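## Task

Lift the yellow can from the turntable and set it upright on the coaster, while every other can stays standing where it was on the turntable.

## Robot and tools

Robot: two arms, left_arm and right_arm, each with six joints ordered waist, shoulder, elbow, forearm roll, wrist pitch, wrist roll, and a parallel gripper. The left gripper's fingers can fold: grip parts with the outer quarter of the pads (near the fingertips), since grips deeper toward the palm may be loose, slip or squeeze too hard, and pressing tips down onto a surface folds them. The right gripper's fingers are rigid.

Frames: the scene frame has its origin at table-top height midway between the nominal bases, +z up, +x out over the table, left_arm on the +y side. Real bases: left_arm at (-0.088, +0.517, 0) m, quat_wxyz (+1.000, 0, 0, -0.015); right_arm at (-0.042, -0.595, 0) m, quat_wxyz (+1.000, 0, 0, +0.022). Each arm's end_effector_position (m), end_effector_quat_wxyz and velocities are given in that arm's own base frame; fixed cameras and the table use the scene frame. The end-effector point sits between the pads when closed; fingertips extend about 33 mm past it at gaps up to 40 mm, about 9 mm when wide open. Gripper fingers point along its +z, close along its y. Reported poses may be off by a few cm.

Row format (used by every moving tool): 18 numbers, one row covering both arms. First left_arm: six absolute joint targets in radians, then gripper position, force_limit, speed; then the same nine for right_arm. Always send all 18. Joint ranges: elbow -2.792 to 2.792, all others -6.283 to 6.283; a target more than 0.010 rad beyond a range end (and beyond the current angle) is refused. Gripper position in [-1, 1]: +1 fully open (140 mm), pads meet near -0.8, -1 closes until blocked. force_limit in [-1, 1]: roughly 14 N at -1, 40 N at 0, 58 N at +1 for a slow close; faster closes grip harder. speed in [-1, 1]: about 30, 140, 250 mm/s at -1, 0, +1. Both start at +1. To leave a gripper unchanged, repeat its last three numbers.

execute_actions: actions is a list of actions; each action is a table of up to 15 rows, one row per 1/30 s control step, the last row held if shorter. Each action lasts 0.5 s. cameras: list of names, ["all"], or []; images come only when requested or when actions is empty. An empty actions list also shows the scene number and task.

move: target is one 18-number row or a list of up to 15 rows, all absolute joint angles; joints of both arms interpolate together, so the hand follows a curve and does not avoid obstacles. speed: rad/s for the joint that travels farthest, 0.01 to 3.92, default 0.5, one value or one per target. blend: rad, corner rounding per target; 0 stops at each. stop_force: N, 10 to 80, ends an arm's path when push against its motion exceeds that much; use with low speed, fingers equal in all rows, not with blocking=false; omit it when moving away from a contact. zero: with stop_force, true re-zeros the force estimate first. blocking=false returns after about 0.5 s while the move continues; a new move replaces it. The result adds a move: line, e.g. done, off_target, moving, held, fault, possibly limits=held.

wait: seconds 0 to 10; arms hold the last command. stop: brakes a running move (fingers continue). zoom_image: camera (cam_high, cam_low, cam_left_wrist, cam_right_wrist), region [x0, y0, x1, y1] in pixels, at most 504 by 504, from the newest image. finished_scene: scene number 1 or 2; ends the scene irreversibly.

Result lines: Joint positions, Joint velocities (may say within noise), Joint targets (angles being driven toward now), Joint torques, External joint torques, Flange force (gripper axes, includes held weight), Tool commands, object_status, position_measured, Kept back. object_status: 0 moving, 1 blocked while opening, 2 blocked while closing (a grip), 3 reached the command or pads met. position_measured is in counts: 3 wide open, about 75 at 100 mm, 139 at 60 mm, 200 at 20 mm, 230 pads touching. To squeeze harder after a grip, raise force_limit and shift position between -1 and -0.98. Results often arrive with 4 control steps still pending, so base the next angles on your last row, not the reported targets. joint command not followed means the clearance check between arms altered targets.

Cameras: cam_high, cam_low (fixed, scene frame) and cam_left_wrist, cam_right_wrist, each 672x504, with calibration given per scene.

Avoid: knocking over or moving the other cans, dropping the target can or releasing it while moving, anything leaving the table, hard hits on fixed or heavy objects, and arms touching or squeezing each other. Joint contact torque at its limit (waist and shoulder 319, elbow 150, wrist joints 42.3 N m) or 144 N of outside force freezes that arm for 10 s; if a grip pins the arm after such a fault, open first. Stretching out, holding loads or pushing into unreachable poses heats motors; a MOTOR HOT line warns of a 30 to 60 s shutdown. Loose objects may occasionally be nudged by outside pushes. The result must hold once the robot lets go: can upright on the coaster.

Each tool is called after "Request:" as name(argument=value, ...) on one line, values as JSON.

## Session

Request:
execute_actions(actions=[])

Scene clock: 0.00 s.
left_arm: end_effector_position=(+0.5936, -0.2256, +0.1877) position_measured=3 object_status=3 end_effector_quat_wxyz=(-0.326, +0.795, +0.064, +0.508) | right_arm: end_effector_position=(+0.7082, -0.2778, +0.2370) position_measured=3 object_status=3 end_effector_quat_wxyz=(+0.113, +0.934, -0.205, +0.270)
Joint positions: left_arm=[-0.955 0.354 2.17 1.38 1.368 -0.449] | right_arm=[-0.357 0.134 1.91 -0.281 0.535 1.846]
Joint velocities: within noise
Joint torques (N m): no reading
External joint torques (N m): no reading
Flange force (N): no reading
Joint targets: left_arm=[-0.955 0.354 2.170 1.380 1.368 -0.449] | right_arm=[-0.357 0.134 1.910 -0.281 0.535 1.846]
Tool commands: left_gripper/position=+1.0 left_gripper/force_limit=+1.0 left_gripper/speed=+1.0 right_gripper/position=+1.0 right_gripper/force_limit=+1.0 right_gripper/speed=+1.0
camera_calibration:
cam_left_wrist: T_world_to_cam=[[0.452574, -0.77437, -0.442186, -0.352022], [-0.707911, -0.0104594, -0.706224, 0.548426], [0.542253, 0.632647, -0.552919, 0.0664132], [0, 0, 0, 1]] pos_world=[0.51154, -0.308875, 0.268373]
cam_right_wrist: T_world_to_cam=[[-0.451572, -0.888325, 0.0834331, 0.0624143], [-0.87642, 0.424097, -0.2281, 0.793695], [0.167243, -0.176126, -0.970056, 0.209133], [0, 0, 0, 1]] pos_world=[0.688819, -0.244326, 0.378704]

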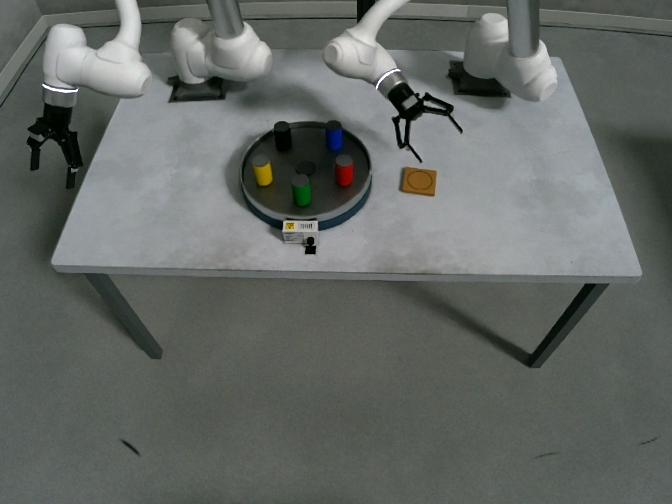

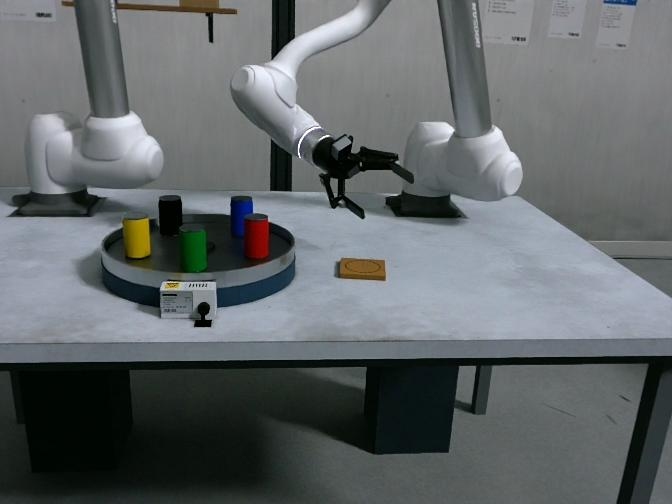

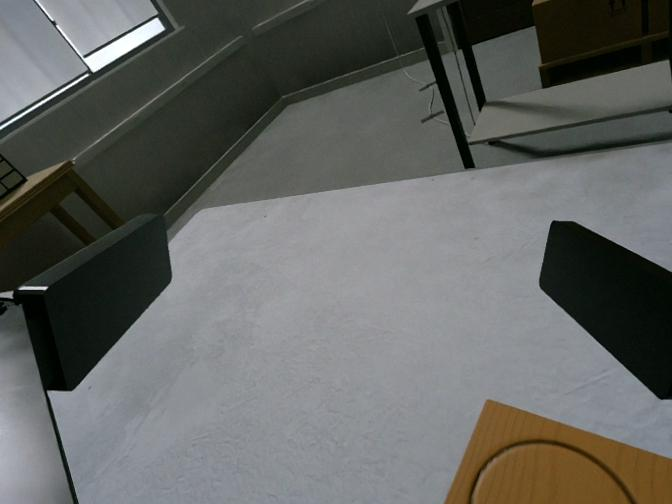

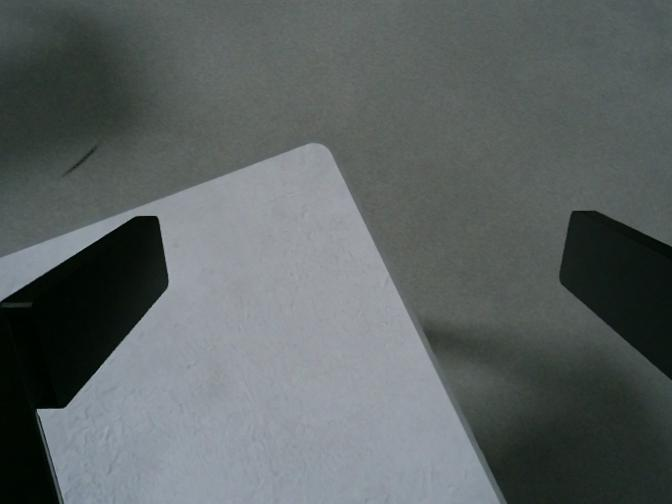

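Request:
move(target=[[-0.8,0.2,1.7,2.3,0.1,-0.3,0.49,-1,-0.2,-0.357,0.134,1.91,-0.281,0.535,1.846,1,1,1],[-0.7059,0.4726,1.2447,3.1416,-1.4243,-0.1823,0.49,-1,-0.2,-0.357,0.134,1.91,-0.281,0.535,1.846,1,1,1]], blend=[0.3,0], speed=1.3, cameras=["cam_high","cam_low","cam_left_wrist"])

Request:
wait(seconds=0.5, cameras=["cam_left_wrist"])

Request:
wait(seconds=0.5, cameras=["cam_left_wrist"])

Scene clock: 3.30 s.
left_arm: end_effector_position=(+0.6580, -0.5156, +0.2904) position_measured=67 object_status=3 end_effector_quat_wxyz=(+0.000, -0.500, +0.866, +0.000) | right_arm: end_effector_position=(+0.7085, -0.2776, +0.2368) position_measured=3 object_status=3 end_effector_quat_wxyz=(+0.113, +0.934, -0.205, +0.270)
Joint positions: left_arm=[-0.706 0.473 1.245 3.142 -1.424 -0.182] | right_arm=[-0.357 0.134 1.91 -0.281 0.535 1.846]
Joint torques (N m): left_arm=[2.36 -90.86 -41.52 -4.69 0.09 -0.05] | right_arm=[-3.14 -56.34 -38.99 3.17 -1.37 0.07]
External joint torques (N m): left_arm=[-2.35 0.45 -0.84 0.29 -0.09 0.05] | right_arm=[3.06 3.33 -0.1 0.24 -0.07 -0.07]
Flange force (N): left_arm=[3.1 -2.4 -1.2] | right_arm=[3.0 -5.7 4.1]
Joint targets: left_arm=[-0.706 0.473 1.245 3.142 -1.424 -0.182] | right_arm=[-0.357 0.134 1.910 -0.281 0.535 1.846]
move: done
camera_calibration:
cam_left_wrist: T_world_to_cam=[[-0.874758, 0.484351, -0.0142092, 0.837809], [0.448282, 0.820052, 0.35575, 0.0225754], [0.18396, 0.304825, -0.934473, 0.449323], [0, 0, 0, 1]] pos_world=[0.640103, -0.561271, 0.423754]
Images, in order (width x height): cam_high 672x504, cam_low 672x504, cam_left_wrist 672x504.

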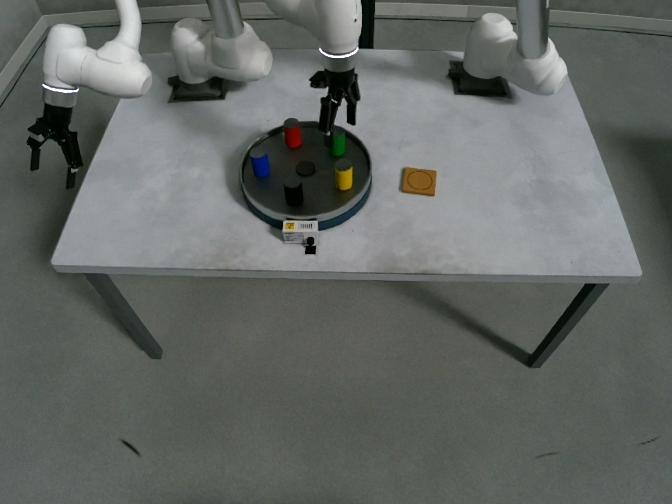

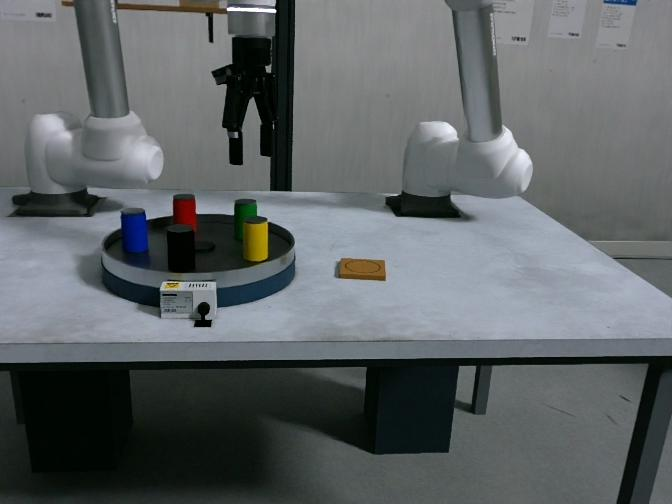

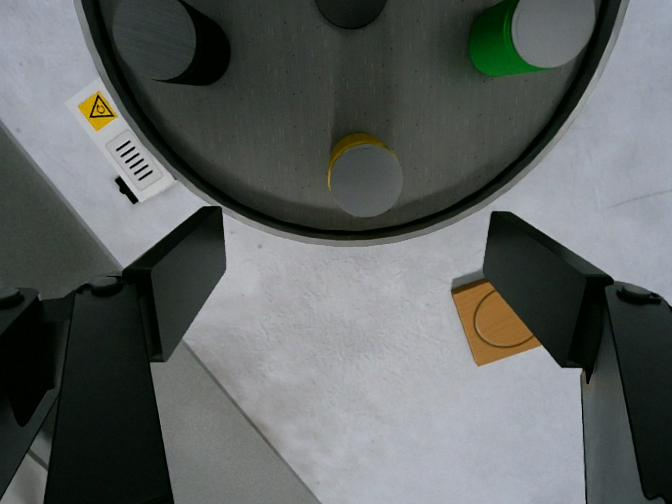

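Scene clock: 3.80 s.
left_arm: end_effector_position=(+0.6580, -0.5156, +0.2904) position_measured=67 object_status=3 end_effector_quat_wxyz=(+0.000, -0.500, +0.866, +0.000) | right_arm: end_effector_position=(+0.7085, -0.2776, +0.2368) position_measured=3 object_status=3 end_effector_quat_wxyz=(+0.113, +0.934, -0.205, +0.270)
Joint positions: left_arm=[-0.706 0.473 1.245 3.142 -1.424 -0.182] | right_arm=[-0.357 0.134 1.91 -0.281 0.535 1.846]
Joint torques (N m): left_arm=[1.88 -90.11 -41.46 -4.65 0.3 -0.12] | right_arm=[-2.87 -57.37 -38.78 3.09 -1.37 0.01]
External joint torques (N m): left_arm=[-1.69 -0.44 -0.95 0.25 -0.29 0.12] | right_arm=[2.97 4.25 -0.31 0.32 -0.06 -0.01]
Flange force (N): left_arm=[2.1 -1.6 -2.0] | right_arm=[4.2 -5.9 5.4]
Joint targets: left_arm=[-0.706 0.473 1.245 3.142 -1.424 -0.182] | right_arm=[-0.357 0.134 1.910 -0.281 0.535 1.846]
Tool commands: left_gripper/position=+0.49 left_gripper/force_limit=-1.0 left_gripper/speed=-0.2 right_gripper/position=+1.0 right_gripper/force_limit=+1.0 right_gripper/speed=+1.0
wait: 0.50 s; at rest by 0.17 s
camera_calibration:
cam_left_wrist: T_world_to_cam=[[-0.874767, 0.484337, -0.0141638, 0.837739], [0.448268, 0.820027, 0.355826, 0.0224549], [0.183955, 0.304916, -0.934445, 0.449335], [0, 0, 0, 1]] pos_world=[0.640103, -0.561171, 0.423754]
Images, in order (width x height): cam_left_wrist 672x504.

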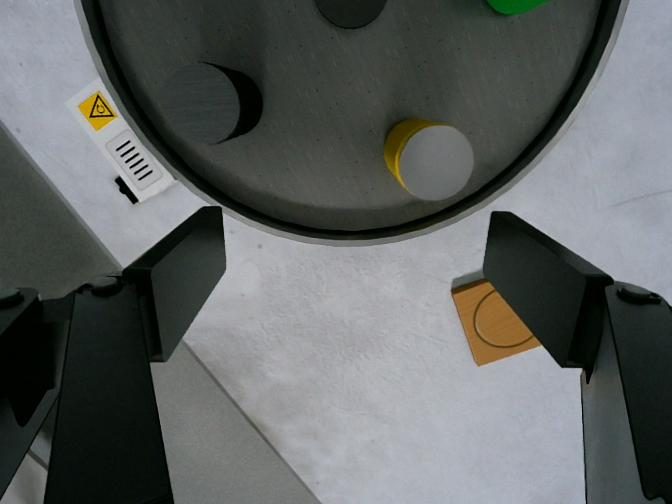

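Scene clock: 4.30 s.
left_arm: end_effector_position=(+0.6580, -0.5156, +0.2904) position_measured=67 object_status=3 end_effector_quat_wxyz=(+0.000, -0.500, +0.866, +0.000) | right_arm: end_effector_position=(+0.7085, -0.2776, +0.2368) position_measured=3 object_status=3 end_effector_quat_wxyz=(+0.113, +0.934, -0.205, +0.270)
Joint positions: left_arm=[-0.706 0.473 1.245 3.142 -1.424 -0.182] | right_arm=[-0.357 0.134 1.91 -0.281 0.535 1.846]
Joint torques (N m): left_arm=[1.79 -90.58 -41.64 -4.64 0.12 0.01] | right_arm=[-3.12 -57.05 -38.85 3.17 -1.39 0.11]
External joint torques (N m): left_arm=[-1.57 -0.27 -0.85 0.25 -0.12 -0.01] | right_arm=[2.71 3.96 -0.33 0.23 -0.05 -0.1]
Flange force (N): left_arm=[2.1 -1.5 -1.5] | right_arm=[4.0 -5.3 5.1]
Joint targets: left_arm=[-0.706 0.473 1.245 3.142 -1.424 -0.182] | right_arm=[-0.357 0.134 1.910 -0.281 0.535 1.846]
Tool commands: left_gripper/position=+0.49 left_gripper/force_limit=-1.0 left_gripper/speed=-0.2 right_gripper/position=+1.0 right_gripper/force_limit=+1.0 right_gripper/speed=+1.0
wait: 0.50 s; at rest by 0.17 s
camera_calibration:
cam_left_wrist: T_world_to_cam=[[-0.874767, 0.484337, -0.0141638, 0.837739], [0.448268, 0.820027, 0.355826, 0.0224549], [0.183955, 0.304916, -0.934445, 0.449335], [0, 0, 0, 1]] pos_world=[0.640103, -0.561171, 0.423754]
Images, in order (width x height): cam_left_wrist 672x504.

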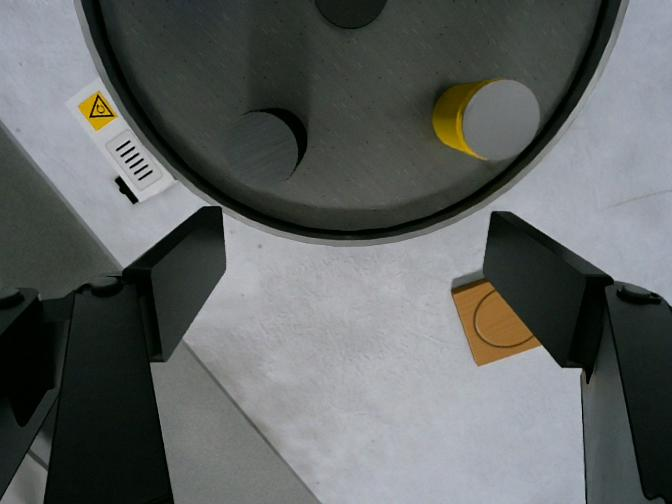

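Request:
move(target=[-0.7001,0.5102,1.3704,3.1416,-1.261,-0.1765,0.49,-1,-0.2,-0.357,0.134,1.91,-0.281,0.535,1.846,1,1,1], cameras=["cam_left_wrist"])

Request:
wait(seconds=1.8, cameras=["cam_left_wrist"])

Scene clock: 5.53 s.
left_arm: end_effector_position=(+0.6610, -0.5117, +0.1907) position_measured=67 object_status=3 end_effector_quat_wxyz=(+0.000, -0.500, +0.866, +0.000) | right_arm: end_effector_position=(+0.7085, -0.2776, +0.2368) position_measured=3 object_status=3 end_effector_quat_wxyz=(+0.113, +0.934, -0.205, +0.270)
Joint positions: left_arm=[-0.7 0.51 1.37 3.142 -1.261 -0.177] | right_arm=[-0.357 0.134 1.91 -0.281 0.535 1.846]
Joint torques (N m): left_arm=[1.64 -91.41 -40.11 -4.55 -0.12 -0.08] | right_arm=[-2.78 -56.71 -38.84 3.18 -1.41 -0.04]
External joint torques (N m): left_arm=[-2.05 -1.3 -0.83 0.29 0.12 0.08] | right_arm=[2.86 3.47 -0.32 0.24 -0.03 0.04]
Flange force (N): left_arm=[2.3 0.5 -1.4] | right_arm=[3.5 -5.8 4.3]
Joint targets: left_arm=[-0.700 0.510 1.370 3.142 -1.261 -0.176] | right_arm=[-0.357 0.134 1.910 -0.281 0.535 1.846]
move: done
camera_calibration:
cam_left_wrist: T_world_to_cam=[[-0.87475, 0.484364, -0.0142459, 0.837142], [0.448253, 0.820002, 0.355901, 0.0534414], [0.184067, 0.304939, -0.934415, 0.354391], [0, 0, 0, 1]] pos_world=[0.643103, -0.557371, 0.324054]
Images, in order (width x height): cam_left_wrist 672x504.

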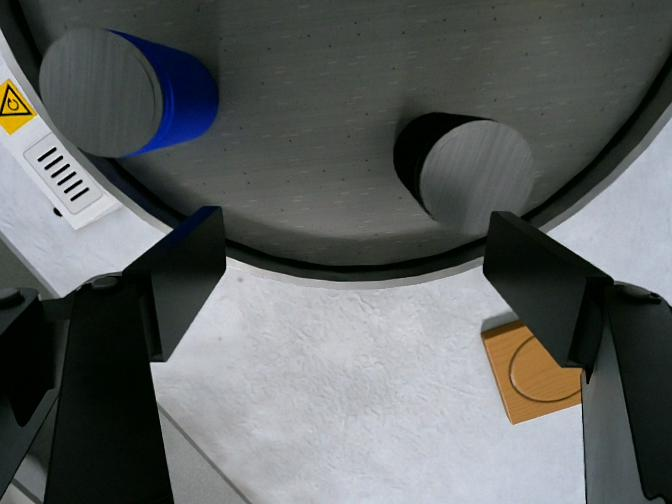

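Scene clock: 7.33 s.
left_arm: end_effector_position=(+0.6609, -0.5117, +0.1906) position_measured=67 object_status=3 end_effector_quat_wxyz=(+0.000, -0.500, +0.866, +0.000) | right_arm: end_effector_position=(+0.7085, -0.2776, +0.2368) position_measured=3 object_status=3 end_effector_quat_wxyz=(+0.113, +0.934, -0.205, +0.270)
Joint positions: left_arm=[-0.7 0.51 1.37 3.142 -1.261 -0.176] | right_arm=[-0.357 0.134 1.91 -0.281 0.535 1.846]
Joint torques (N m): left_arm=[2.03 -91.71 -39.95 -4.52 0.21 -0.08] | right_arm=[-2.7 -57.12 -38.77 3.19 -1.35 -0.04]
External joint torques (N m): left_arm=[-1.3 -0.73 -0.85 0.3 -0.22 0.08] | right_arm=[2.91 3.5 -0.44 0.24 -0.09 0.04]
Flange force (N): left_arm=[1.6 -0.9 -1.6] | right_arm=[3.7 -5.9 4.5]
Joint targets: left_arm=[-0.700 0.510 1.370 3.142 -1.261 -0.176] | right_arm=[-0.357 0.134 1.910 -0.281 0.535 1.846]
Tool commands: left_gripper/position=+0.49 left_gripper/force_limit=-1.0 left_gripper/speed=-0.2 right_gripper/position=+1.0 right_gripper/force_limit=+1.0 right_gripper/speed=+1.0
wait: 1.80 s; at rest by 0.17 s
camera_calibration:
cam_left_wrist: T_world_to_cam=[[-0.874767, 0.484337, -0.0141638, 0.837109], [0.448268, 0.820027, 0.355826, 0.0535055], [0.183955, 0.304916, -0.934445, 0.354367], [0, 0, 0, 1]] pos_world=[0.643103, -0.557371, 0.323954]
Images, in order (width x height): cam_left_wrist 672x504.

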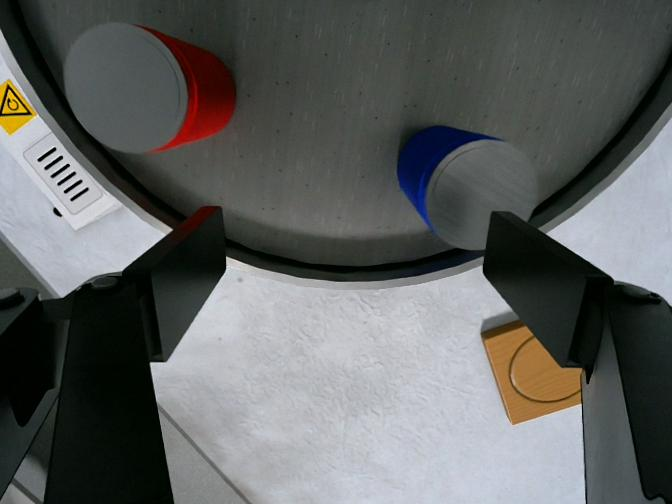

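Request:
wait(seconds=1.2, cameras=["cam_left_wrist"])

Scene clock: 9.17 s.
left_arm: end_effector_position=(+0.6609, -0.5117, +0.1906) position_measured=67 object_status=3 end_effector_quat_wxyz=(+0.000, -0.500, +0.866, +0.000) | right_arm: end_effector_position=(+0.7085, -0.2776, +0.2368) position_measured=3 object_status=3 end_effector_quat_wxyz=(+0.113, +0.934, -0.205, +0.270)
Joint positions: left_arm=[-0.7 0.51 1.37 3.142 -1.261 -0.176] | right_arm=[-0.357 0.134 1.91 -0.281 0.535 1.846]
Joint torques (N m): left_arm=[1.59 -92.1 -39.83 -4.46 0.19 -0.09] | right_arm=[-2.73 -56.96 -38.74 3.15 -1.37 0.04]
External joint torques (N m): left_arm=[-1.74 -0.64 -1.09 0.2 -0.2 0.09] | right_arm=[2.59 3.64 -0.48 0.26 -0.07 -0.03]
Flange force (N): left_arm=[2.2 -1.5 -1.8] | right_arm=[4.0 -5.1 4.7]
Joint targets: left_arm=[-0.700 0.510 1.370 3.142 -1.261 -0.176] | right_arm=[-0.357 0.134 1.910 -0.281 0.535 1.846]
Tool commands: left_gripper/position=+0.49 left_gripper/force_limit=-1.0 left_gripper/speed=-0.2 right_gripper/position=+1.0 right_gripper/force_limit=+1.0 right_gripper/speed=+1.0
wait: 1.20 s; at rest from the start
camera_calibration:
cam_left_wrist: T_world_to_cam=[[-0.874767, 0.484337, -0.0141638, 0.837109], [0.448268, 0.820027, 0.355826, 0.0535055], [0.183955, 0.304916, -0.934445, 0.354367], [0, 0, 0, 1]] pos_world=[0.643103, -0.557371, 0.323954]
Images, in order (width x height): cam_left_wrist 672x504.

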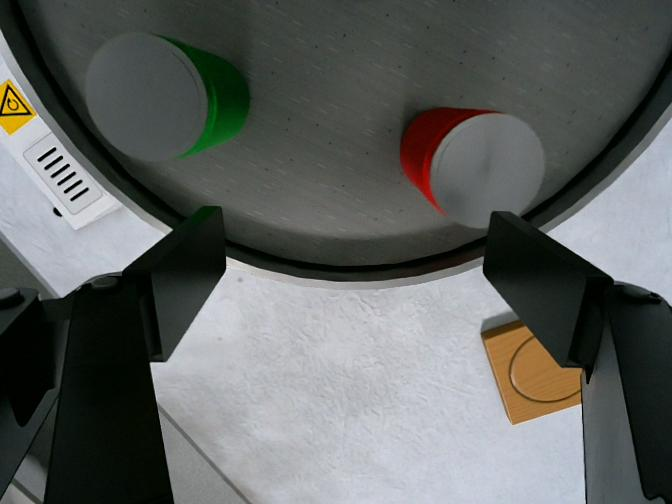

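Request:
wait(seconds=1.6, cameras=[])

Request:
execute_actions(actions=[[[-0.7001,0.5130,1.3755,3.1416,-1.2531,-0.1765,0.49,-1,-0.2,-0.357,0.134,1.91,-0.281,0.535,1.846,1,1,1],[-0.7001,0.5187,1.3856,3.1416,-1.2374,-0.1765,0.49,-1,-0.2,-0.357,0.134,1.91,-0.281,0.535,1.846,1,1,1],[-0.7001,0.5243,1.3957,3.1416,-1.2216,-0.1765,0.49,-1,-0.2,-0.357,0.134,1.91,-0.281,0.535,1.846,1,1,1],[-0.7001,0.5299,1.4058,3.1416,-1.2058,-0.1765,0.49,-1,-0.2,-0.357,0.134,1.91,-0.281,0.535,1.846,1,1,1],[-0.7001,0.5356,1.4159,3.1416,-1.1901,-0.1765,0.49,-1,-0.2,-0.357,0.134,1.91,-0.281,0.535,1.846,1,1,1],[-0.7001,0.5384,1.4210,3.1416,-1.1822,-0.1765,0.49,-1,-0.2,-0.357,0.134,1.91,-0.281,0.535,1.846,1,1,1],[-0.7001,0.5384,1.4210,3.1416,-1.1822,-0.1765,0.49,-1,-0.2,-0.357,0.134,1.91,-0.281,0.535,1.846,1,1,1],[-0.7001,0.5384,1.4210,3.1416,-1.1822,-0.1765,-1,-1,-0.1,-0.357,0.134,1.91,-0.281,0.535,1.846,1,1,1]],[[-0.7001,0.5384,1.4210,3.1416,-1.1822,-0.1765,-1,-1,-0.1,-0.357,0.134,1.91,-0.281,0.535,1.846,1,1,1]],[[-0.7001,0.5371,1.4175,3.1416,-1.1870,-0.1765,-1,-1,-0.1,-0.357,0.134,1.91,-0.281,0.535,1.846,1,1,1],[-0.7001,0.5338,1.4087,3.1416,-1.1991,-0.1765,-1,-1,-0.1,-0.357,0.134,1.91,-0.281,0.535,1.846,1,1,1],[-0.7001,0.5285,1.3945,3.1416,-1.2185,-0.1765,-1,-1,-0.1,-0.357,0.134,1.91,-0.281,0.535,1.846,1,1,1],[-0.7001,0.5226,1.3787,3.1416,-1.2403,-0.1765,-1,-1,-0.1,-0.357,0.134,1.91,-0.281,0.535,1.846,1,1,1],[-0.7001,0.5160,1.3610,3.1416,-1.2645,-0.1765,-1,-1,-0.1,-0.357,0.134,1.91,-0.281,0.535,1.846,1,1,1],[-0.7001,0.5088,1.3416,3.1416,-1.2911,-0.1765,-1,-1,-0.1,-0.357,0.134,1.91,-0.281,0.535,1.846,1,1,1],[-0.7001,0.5016,1.3222,3.1416,-1.3177,-0.1765,-1,-1,-0.1,-0.357,0.134,1.91,-0.281,0.535,1.846,1,1,1],[-0.7001,0.4943,1.3029,3.1416,-1.3444,-0.1765,-1,-1,-0.1,-0.357,0.134,1.91,-0.281,0.535,1.846,1,1,1],[-0.7001,0.4877,1.2852,3.1416,-1.3686,-0.1765,-1,-1,-0.1,-0.357,0.134,1.91,-0.281,0.535,1.846,1,1,1],[-0.7001,0.4818,1.2693,3.1416,-1.3904,-0.1765,-1,-1,-0.1,-0.357,0.134,1.91,-0.281,0.535,1.846,1,1,1],[-0.7001,0.4765,1.2552,3.1416,-1.4098,-0.1765,-1,-1,-0.1,-0.357,0.134,1.91,-0.281,0.535,1.846,1,1,1],[-0.7001,0.4726,1.2447,3.1416,-1.4243,-0.1765,-1,-1,-0.1,-0.357,0.134,1.91,-0.281,0.535,1.846,1,1,1]]], cameras=["cam_high","cam_low","cam_left_wrist"])

Scene clock: 11.63 s.
left_arm: end_effector_position=(+0.6609, -0.5117, +0.1906) position_measured=67 object_status=3 end_effector_quat_wxyz=(+0.000, -0.500, +0.866, +0.000) | right_arm: end_effector_position=(+0.7085, -0.2776, +0.2368) position_measured=3 object_status=3 end_effector_quat_wxyz=(+0.113, +0.934, -0.205, +0.270)
Joint positions: left_arm=[-0.7 0.51 1.37 3.142 -1.261 -0.176] | right_arm=[-0.357 0.134 1.91 -0.281 0.535 1.846]
Joint torques (N m): left_arm=[2 -92.33 -39.55 -4.45 0.2 -0.08] | right_arm=[-2.74 -56.56 -38.96 3.07 -1.37 0]
External joint torques (N m): left_arm=[-1.62 -0.14 -1.26 0.22 -0.2 0.08] | right_arm=[2.75 2.77 -0.33 0.35 -0.07 0]
Flange force (N): left_arm=[2.2 -2.7 -1.8] | right_arm=[3.0 -5.0 3.3]
Joint targets: left_arm=[-0.700 0.510 1.370 3.142 -1.261 -0.176] | right_arm=[-0.357 0.134 1.910 -0.281 0.535 1.846]
Tool commands: left_gripper/position=+0.49 left_gripper/force_limit=-1.0 left_gripper/speed=-0.2 right_gripper/position=+1.0 right_gripper/force_limit=+1.0 right_gripper/speed=+1.0
wait: 1.60 s; at rest from the start
No camera images: "cameras" was empty.

Scene clock: 13.00 s.
left_arm: end_effector_position=(+0.6642, -0.5144, +0.2264) position_measured=155 object_status=2 end_effector_quat_wxyz=(+0.000, -0.500, +0.866, +0.000) end_effector_velocity=(-0.005, +0.005, +0.440) end_effector_angular_velocity=(-0.003, -0.002, +0.002) | right_arm: end_effector_position=(+0.7085, -0.2776, +0.2368) position_measured=3 object_status=3 end_effector_quat_wxyz=(+0.113, +0.934, -0.205, +0.270)
Joint positions: left_arm=[-0.7 0.5 1.319 3.142 -1.322 -0.177] | right_arm=[-0.357 0.134 1.91 -0.281 0.535 1.846]
Joint velocities: left_arm=[0.001 -0.193 -0.513 -0.001 -0.702 -0.001] | right_arm=[within noise]
Joint torques (N m): left_arm=[1.78 -97.3 -41.67 -4.56 0.13 -0.1] | right_arm=[-2.86 -57.06 -38.91 3.1 -1.42 0.04]
External joint torques (N m): left_arm=[-1.48 3.11 0.01 0.25 -0.21 0.1] | right_arm=[2.74 3.46 -0.35 0.32 -0.02 -0.04]
External joint torques at the end of the 1st action: left_arm=[-1.35 -0.79 -1.67 0.35 0.09 0.11] | right_arm=[3.43 3.94 -0.31 0.34 -0.12 -0.01]
External joint torques at the end of the 2nd action: left_arm=[-2.74 -11.96 -7.01 0.08 -0.88 0.07] | right_arm=[2.75 3.24 -0.02 0.3 -0.04 0.04]
Flange force (N): left_arm=[2.3 -4.8 0.9] | right_arm=[3.7 -5.2 4.3]
Flange force at the end of the 1st action (N): left_arm=[1.8 -2.5 -1.9] | right_arm=[3.8 -6.5 5.0]
Flange force at the end of the 2nd action (N): left_arm=[3.1 0.7 -15.3] | right_arm=[2.7 -5.3 4.0]
Joint targets: left_arm=[-0.700 0.477 1.255 3.142 -1.410 -0.176] | right_arm=[-0.357 0.134 1.910 -0.281 0.535 1.846]
Kept back: 4 steps.
Step readings (joint positions of left_arm | right_arm; steps 1 to 15: 1st action; 16 to 30: 2nd action; 31 to 41: 3rd action):
0: [-0.700 0.510 1.370 3.142 -1.261 -0.176] | [-0.357 0.134 1.910 -0.281 0.535 1.846]
1: [-0.700 0.510 1.370 3.142 -1.261 -0.176] | [-0.357 0.134 1.910 -0.281 0.535 1.846]
2: [-0.700 0.511 1.371 3.142 -1.259 -0.177] | [-0.357 0.134 1.910 -0.281 0.535 1.846]
4: [-0.700 0.515 1.378 3.142 -1.248 -0.176] | [-0.357 0.134 1.910 -0.281 0.535 1.846]
8: [-0.700 0.532 1.409 3.142 -1.201 -0.176] | [-0.357 0.134 1.910 -0.281 0.535 1.846]
15: [-0.700 0.538 1.420 3.142 -1.183 -0.176] | [-0.357 0.134 1.910 -0.281 0.535 1.846]
16: [-0.700 0.538 1.421 3.142 -1.183 -0.176] | [-0.357 0.134 1.910 -0.281 0.535 1.846]
17: [-0.700 0.538 1.421 3.142 -1.182 -0.176] | [-0.357 0.134 1.910 -0.281 0.535 1.846]
19: [-0.700 0.538 1.421 3.142 -1.182 -0.176] | [-0.357 0.134 1.910 -0.281 0.535 1.846]
23: [-0.700 0.538 1.421 3.142 -1.182 -0.177] | [-0.357 0.134 1.910 -0.281 0.535 1.846]
30: [-0.700 0.538 1.421 3.142 -1.182 -0.176] | [-0.357 0.134 1.910 -0.281 0.535 1.846]
31: [-0.700 0.538 1.421 3.142 -1.182 -0.176] | [-0.357 0.134 1.910 -0.281 0.535 1.846]
32: [-0.700 0.538 1.421 3.142 -1.183 -0.176] | [-0.357 0.134 1.910 -0.281 0.535 1.846]
34: [-0.700 0.536 1.415 3.142 -1.192 -0.176] | [-0.357 0.134 1.910 -0.281 0.535 1.846]
38: [-0.700 0.519 1.368 3.142 -1.254 -0.176] | [-0.357 0.134 1.910 -0.281 0.535 1.846]
camera_calibration:
cam_left_wrist: T_world_to_cam=[[-0.874765, 0.484332, -0.0144037, 0.841669], [0.448182, 0.820056, 0.355866, 0.041603], [0.184169, 0.304844, -0.934426, 0.387763], [0, 0, 0, 1]] pos_world=[0.646203, -0.559971, 0.359654]
Images, in order (width x height): cam_high 672x504, cam_low 672x504, cam_left_wrist 672x504.

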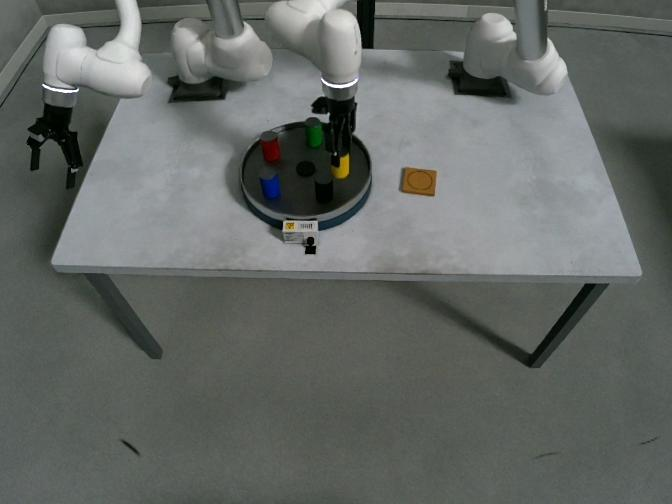

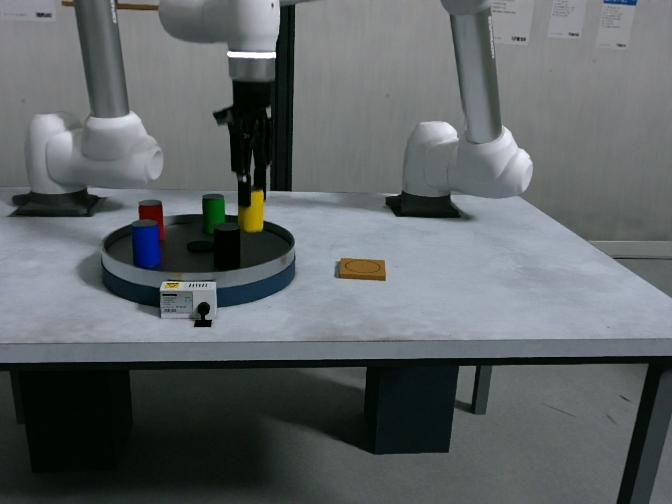

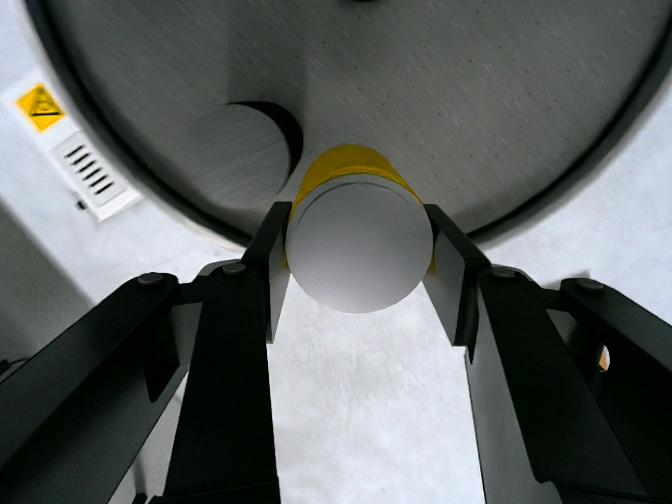

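Request:
move(target=[-0.4685,0.180,1.6986,3.1416,-1.263,-0.1765,-1,-1,-0.1,-0.357,0.134,1.91,-0.281,0.535,1.846,1,1,1], speed=0.6, cameras=["cam_left_wrist"])

Scene clock: 14.83 s.
left_arm: end_effector_position=(+0.5900, -0.2599, +0.2606) position_measured=155 object_status=2 end_effector_quat_wxyz=(+0.000, -0.597, +0.802, +0.000) | right_arm: end_effector_position=(+0.7085, -0.2776, +0.2368) position_measured=3 object_status=3 end_effector_quat_wxyz=(+0.113, +0.934, -0.205, +0.270)
Joint positions: left_arm=[-0.469 0.18 1.698 3.142 -1.263 -0.177] | right_arm=[-0.357 0.134 1.91 -0.281 0.535 1.846]
Joint torques (N m): left_arm=[1.17 -59.49 -41.16 -4.53 0.24 -0.06] | right_arm=[-3.3 -57.49 -38.79 3.15 -1.3 0.08]
External joint torques (N m): left_arm=[-1.47 -0.12 0.28 0.28 -0.24 0.06] | right_arm=[3.1 4.87 -0.23 0.25 -0.13 -0.07]
Flange force (N): left_arm=[2.1 1.0 -0.1] | right_arm=[4.4 -6.2 6.4]
Joint targets: left_arm=[-0.469 0.180 1.699 3.142 -1.263 -0.176] | right_arm=[-0.357 0.134 1.910 -0.281 0.535 1.846]
move: done
camera_calibration:
cam_left_wrist: T_world_to_cam=[[-0.962564, 0.270686, -0.0141252, 0.650285], [0.248144, 0.900977, 0.355902, -0.00690414], [0.109064, 0.339073, -0.934417, 0.409145], [0, 0, 0, 1]] pos_world=[0.583031, -0.308532, 0.393955]
Images, in order (width x height): cam_left_wrist 672x504.

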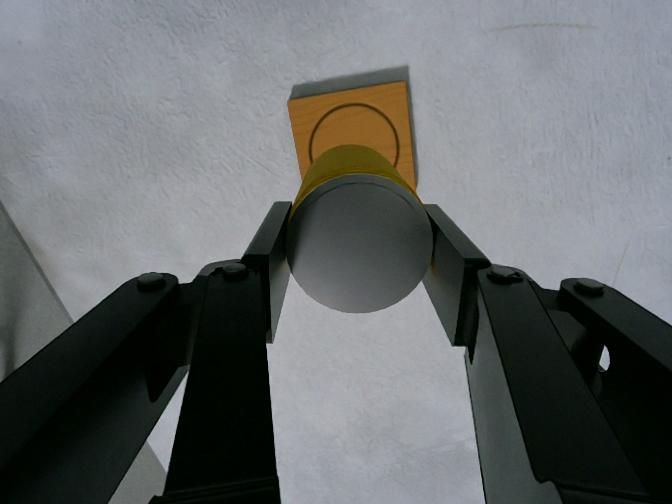

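Request:
move(target=[-0.4768,0.268,1.8531,3.1416,-1.0205,-0.1765,-1,-1,-0.1,-0.357,0.134,1.91,-0.281,0.535,1.846,1,1,1], speed=0.4)

Request:
move(target=[-0.4768,0.3055,1.8876,3.1416,-0.9485,-0.1765,-1,-1,-0.1,-0.357,0.134,1.91,-0.281,0.535,1.846,1,1,1], speed=0.035, stop_force=10, cameras=["cam_low","cam_left_wrist"])

Scene clock: 16.40 s.
left_arm: end_effector_position=(+0.5850, -0.2634, +0.1256) position_measured=155 object_status=2 end_effector_quat_wxyz=(+0.000, -0.593, +0.805, +0.000) | right_arm: end_effector_position=(+0.7085, -0.2776, +0.2368) position_measured=3 object_status=3 end_effector_quat_wxyz=(+0.113, +0.934, -0.205, +0.270)
Joint positions: left_arm=[-0.477 0.268 1.853 3.142 -1.021 -0.176] | right_arm=[-0.357 0.134 1.91 -0.281 0.535 1.846]
Joint torques (N m): left_arm=[1.57 -65.3 -35.89 -4.02 0.03 -0.13] | right_arm=[-2.79 -57.12 -39.08 3.08 -1.39 0.08]
External joint torques (N m): left_arm=[-1.6 0.68 -0.72 0.22 -0.03 0.13] | right_arm=[2.9 3.72 -0.1 0.34 -0.05 -0.08]
Flange force (N): left_arm=[2.6 -2.0 -0.1] | right_arm=[3.4 -5.4 4.6]
Joint targets: left_arm=[-0.477 0.268 1.853 3.142 -1.020 -0.176] | right_arm=[-0.357 0.134 1.910 -0.281 0.535 1.846]
move: done

Scene clock: 18.40 s.
left_arm: end_effector_position=(+0.5854, -0.2636, +0.0988) position_measured=155 object_status=2 end_effector_quat_wxyz=(+0.000, -0.593, +0.805, +0.000) | right_arm: end_effector_position=(+0.7085, -0.2776, +0.2368) position_measured=3 object_status=3 end_effector_quat_wxyz=(+0.113, +0.934, -0.205, +0.270)
Joint positions: left_arm=[-0.477 0.293 1.876 3.142 -0.972 -0.176] | right_arm=[-0.357 0.134 1.91 -0.281 0.535 1.846]
Joint torques (N m): left_arm=[2.1 -45.63 -22.55 -3.78 1.65 -0.13] | right_arm=[-2.85 -56.77 -38.91 3.13 -1.37 0.06]
External joint torques (N m): left_arm=[-1.87 -20.33 -12.89 0.11 -1.65 0.12] | right_arm=[2.87 3.81 -0.17 0.29 -0.07 -0.06]
Flange force (N): left_arm=[2.4 3.0 -33.2] | right_arm=[3.5 -5.5 4.8]
Joint targets: left_arm=[-0.477 0.293 1.876 3.142 -0.972 -0.177] | right_arm=[-0.357 0.134 1.910 -0.281 0.535 1.846]
move: contact (left_arm); left_arm: the wrist pitch is farthest, 0.024 rad from its target
camera_calibration:
cam_left_wrist: T_world_to_cam=[[-0.960278, 0.278673, -0.0144188, 0.645402], [0.255538, 0.898966, 0.355754, 0.0501981], [0.112101, 0.337938, -0.934468, 0.257586], [0, 0, 0, 1]] pos_world=[0.578063, -0.31203, 0.232154]
Images, in order (width x height): cam_low 672x504, cam_left_wrist 672x504.

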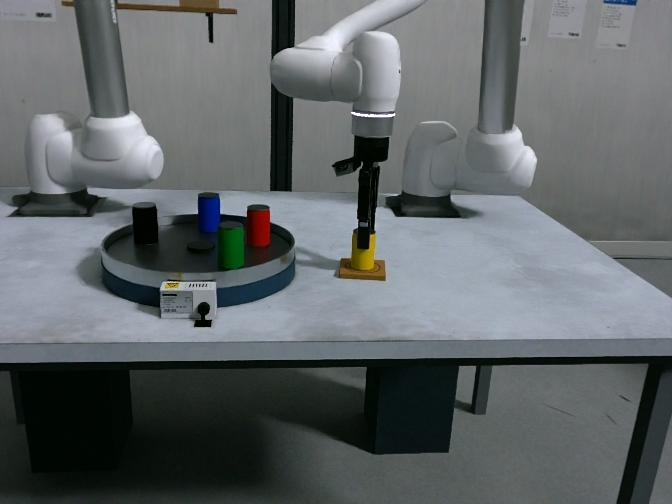

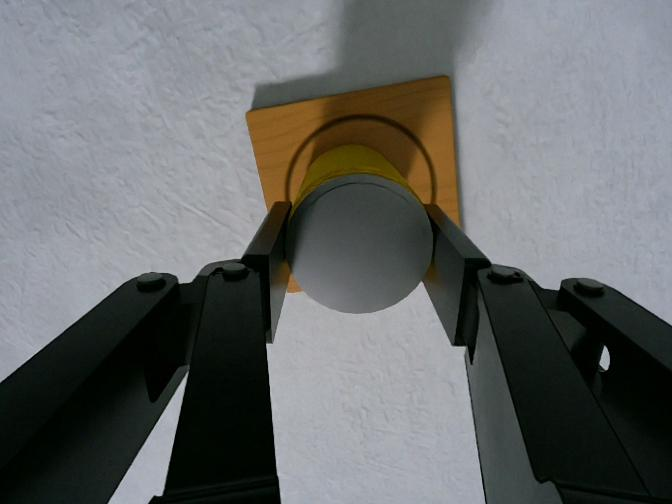

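Well centered. Ease up ~1.5 mm, release, lift.

Request:
move(target=[[-0.4768,0.2918,1.875,3.1416,-0.9748,-0.1765,-1,-1,-0.1,-0.357,0.134,1.91,-0.281,0.535,1.846,1,1,1],[-0.4768,0.2918,1.875,3.1416,-0.9748,-0.1765,0.3,-1,-1,-0.357,0.134,1.91,-0.281,0.535,1.846,1,1,1],[-0.4685,0.18,1.6986,3.1416,-1.263,-0.1765,0.3,-1,-1,-0.357,0.134,1.91,-0.281,0.535,1.846,1,1,1]], speed=[0.3,0.3,0.6], cameras=["cam_high","cam_low"])

Scene clock: 21.97 s.
left_arm: end_effector_position=(+0.5899, -0.2599, +0.2605) position_measured=91 object_status=3 end_effector_quat_wxyz=(+0.000, -0.597, +0.802, +0.000) | right_arm: end_effector_position=(+0.7085, -0.2776, +0.2368) position_measured=3 object_status=3 end_effector_quat_wxyz=(+0.113, +0.934, -0.205, +0.270)
Joint positions: left_arm=[-0.469 0.18 1.699 3.142 -1.263 -0.176] | right_arm=[-0.357 0.134 1.91 -0.281 0.535 1.846]
Joint torques (N m): left_arm=[2.29 -59.81 -40.36 -4.46 0.14 -0.13] | right_arm=[-3.07 -57.01 -39.17 3.12 -1.37 -0.04]
External joint torques (N m): left_arm=[-2.13 0.05 -0.47 0.23 -0.14 0.13] | right_arm=[3.12 3.49 -0.04 0.3 -0.07 0.04]
Flange force (N): left_arm=[3.2 -0.4 -0.8] | right_arm=[2.9 -6.0 4.3]
Joint targets: left_arm=[-0.469 0.180 1.699 3.142 -1.263 -0.176] | right_arm=[-0.357 0.134 1.910 -0.281 0.535 1.846]
move: done
Images, in order (width x height): cam_high 672x504, cam_low 672x504.

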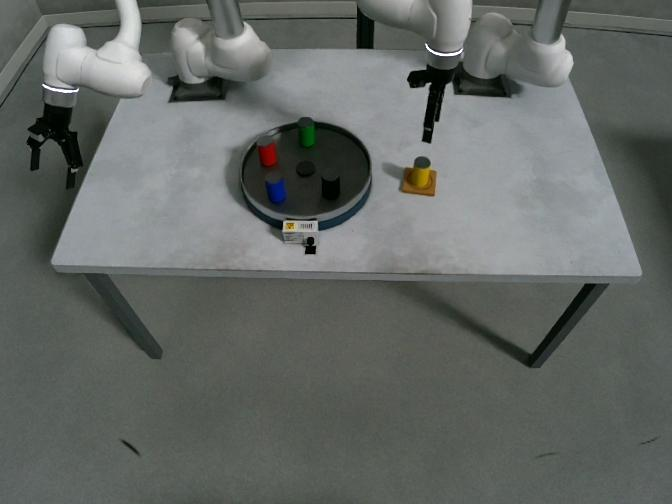

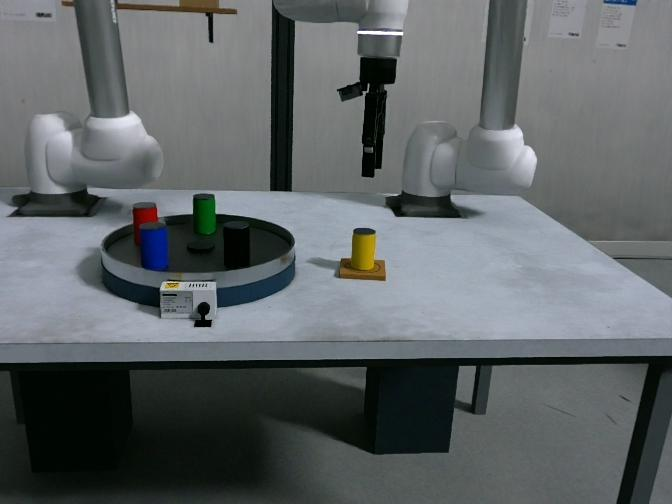

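Request:
finished_scene(scene=2)

The scene is finished: the task was done.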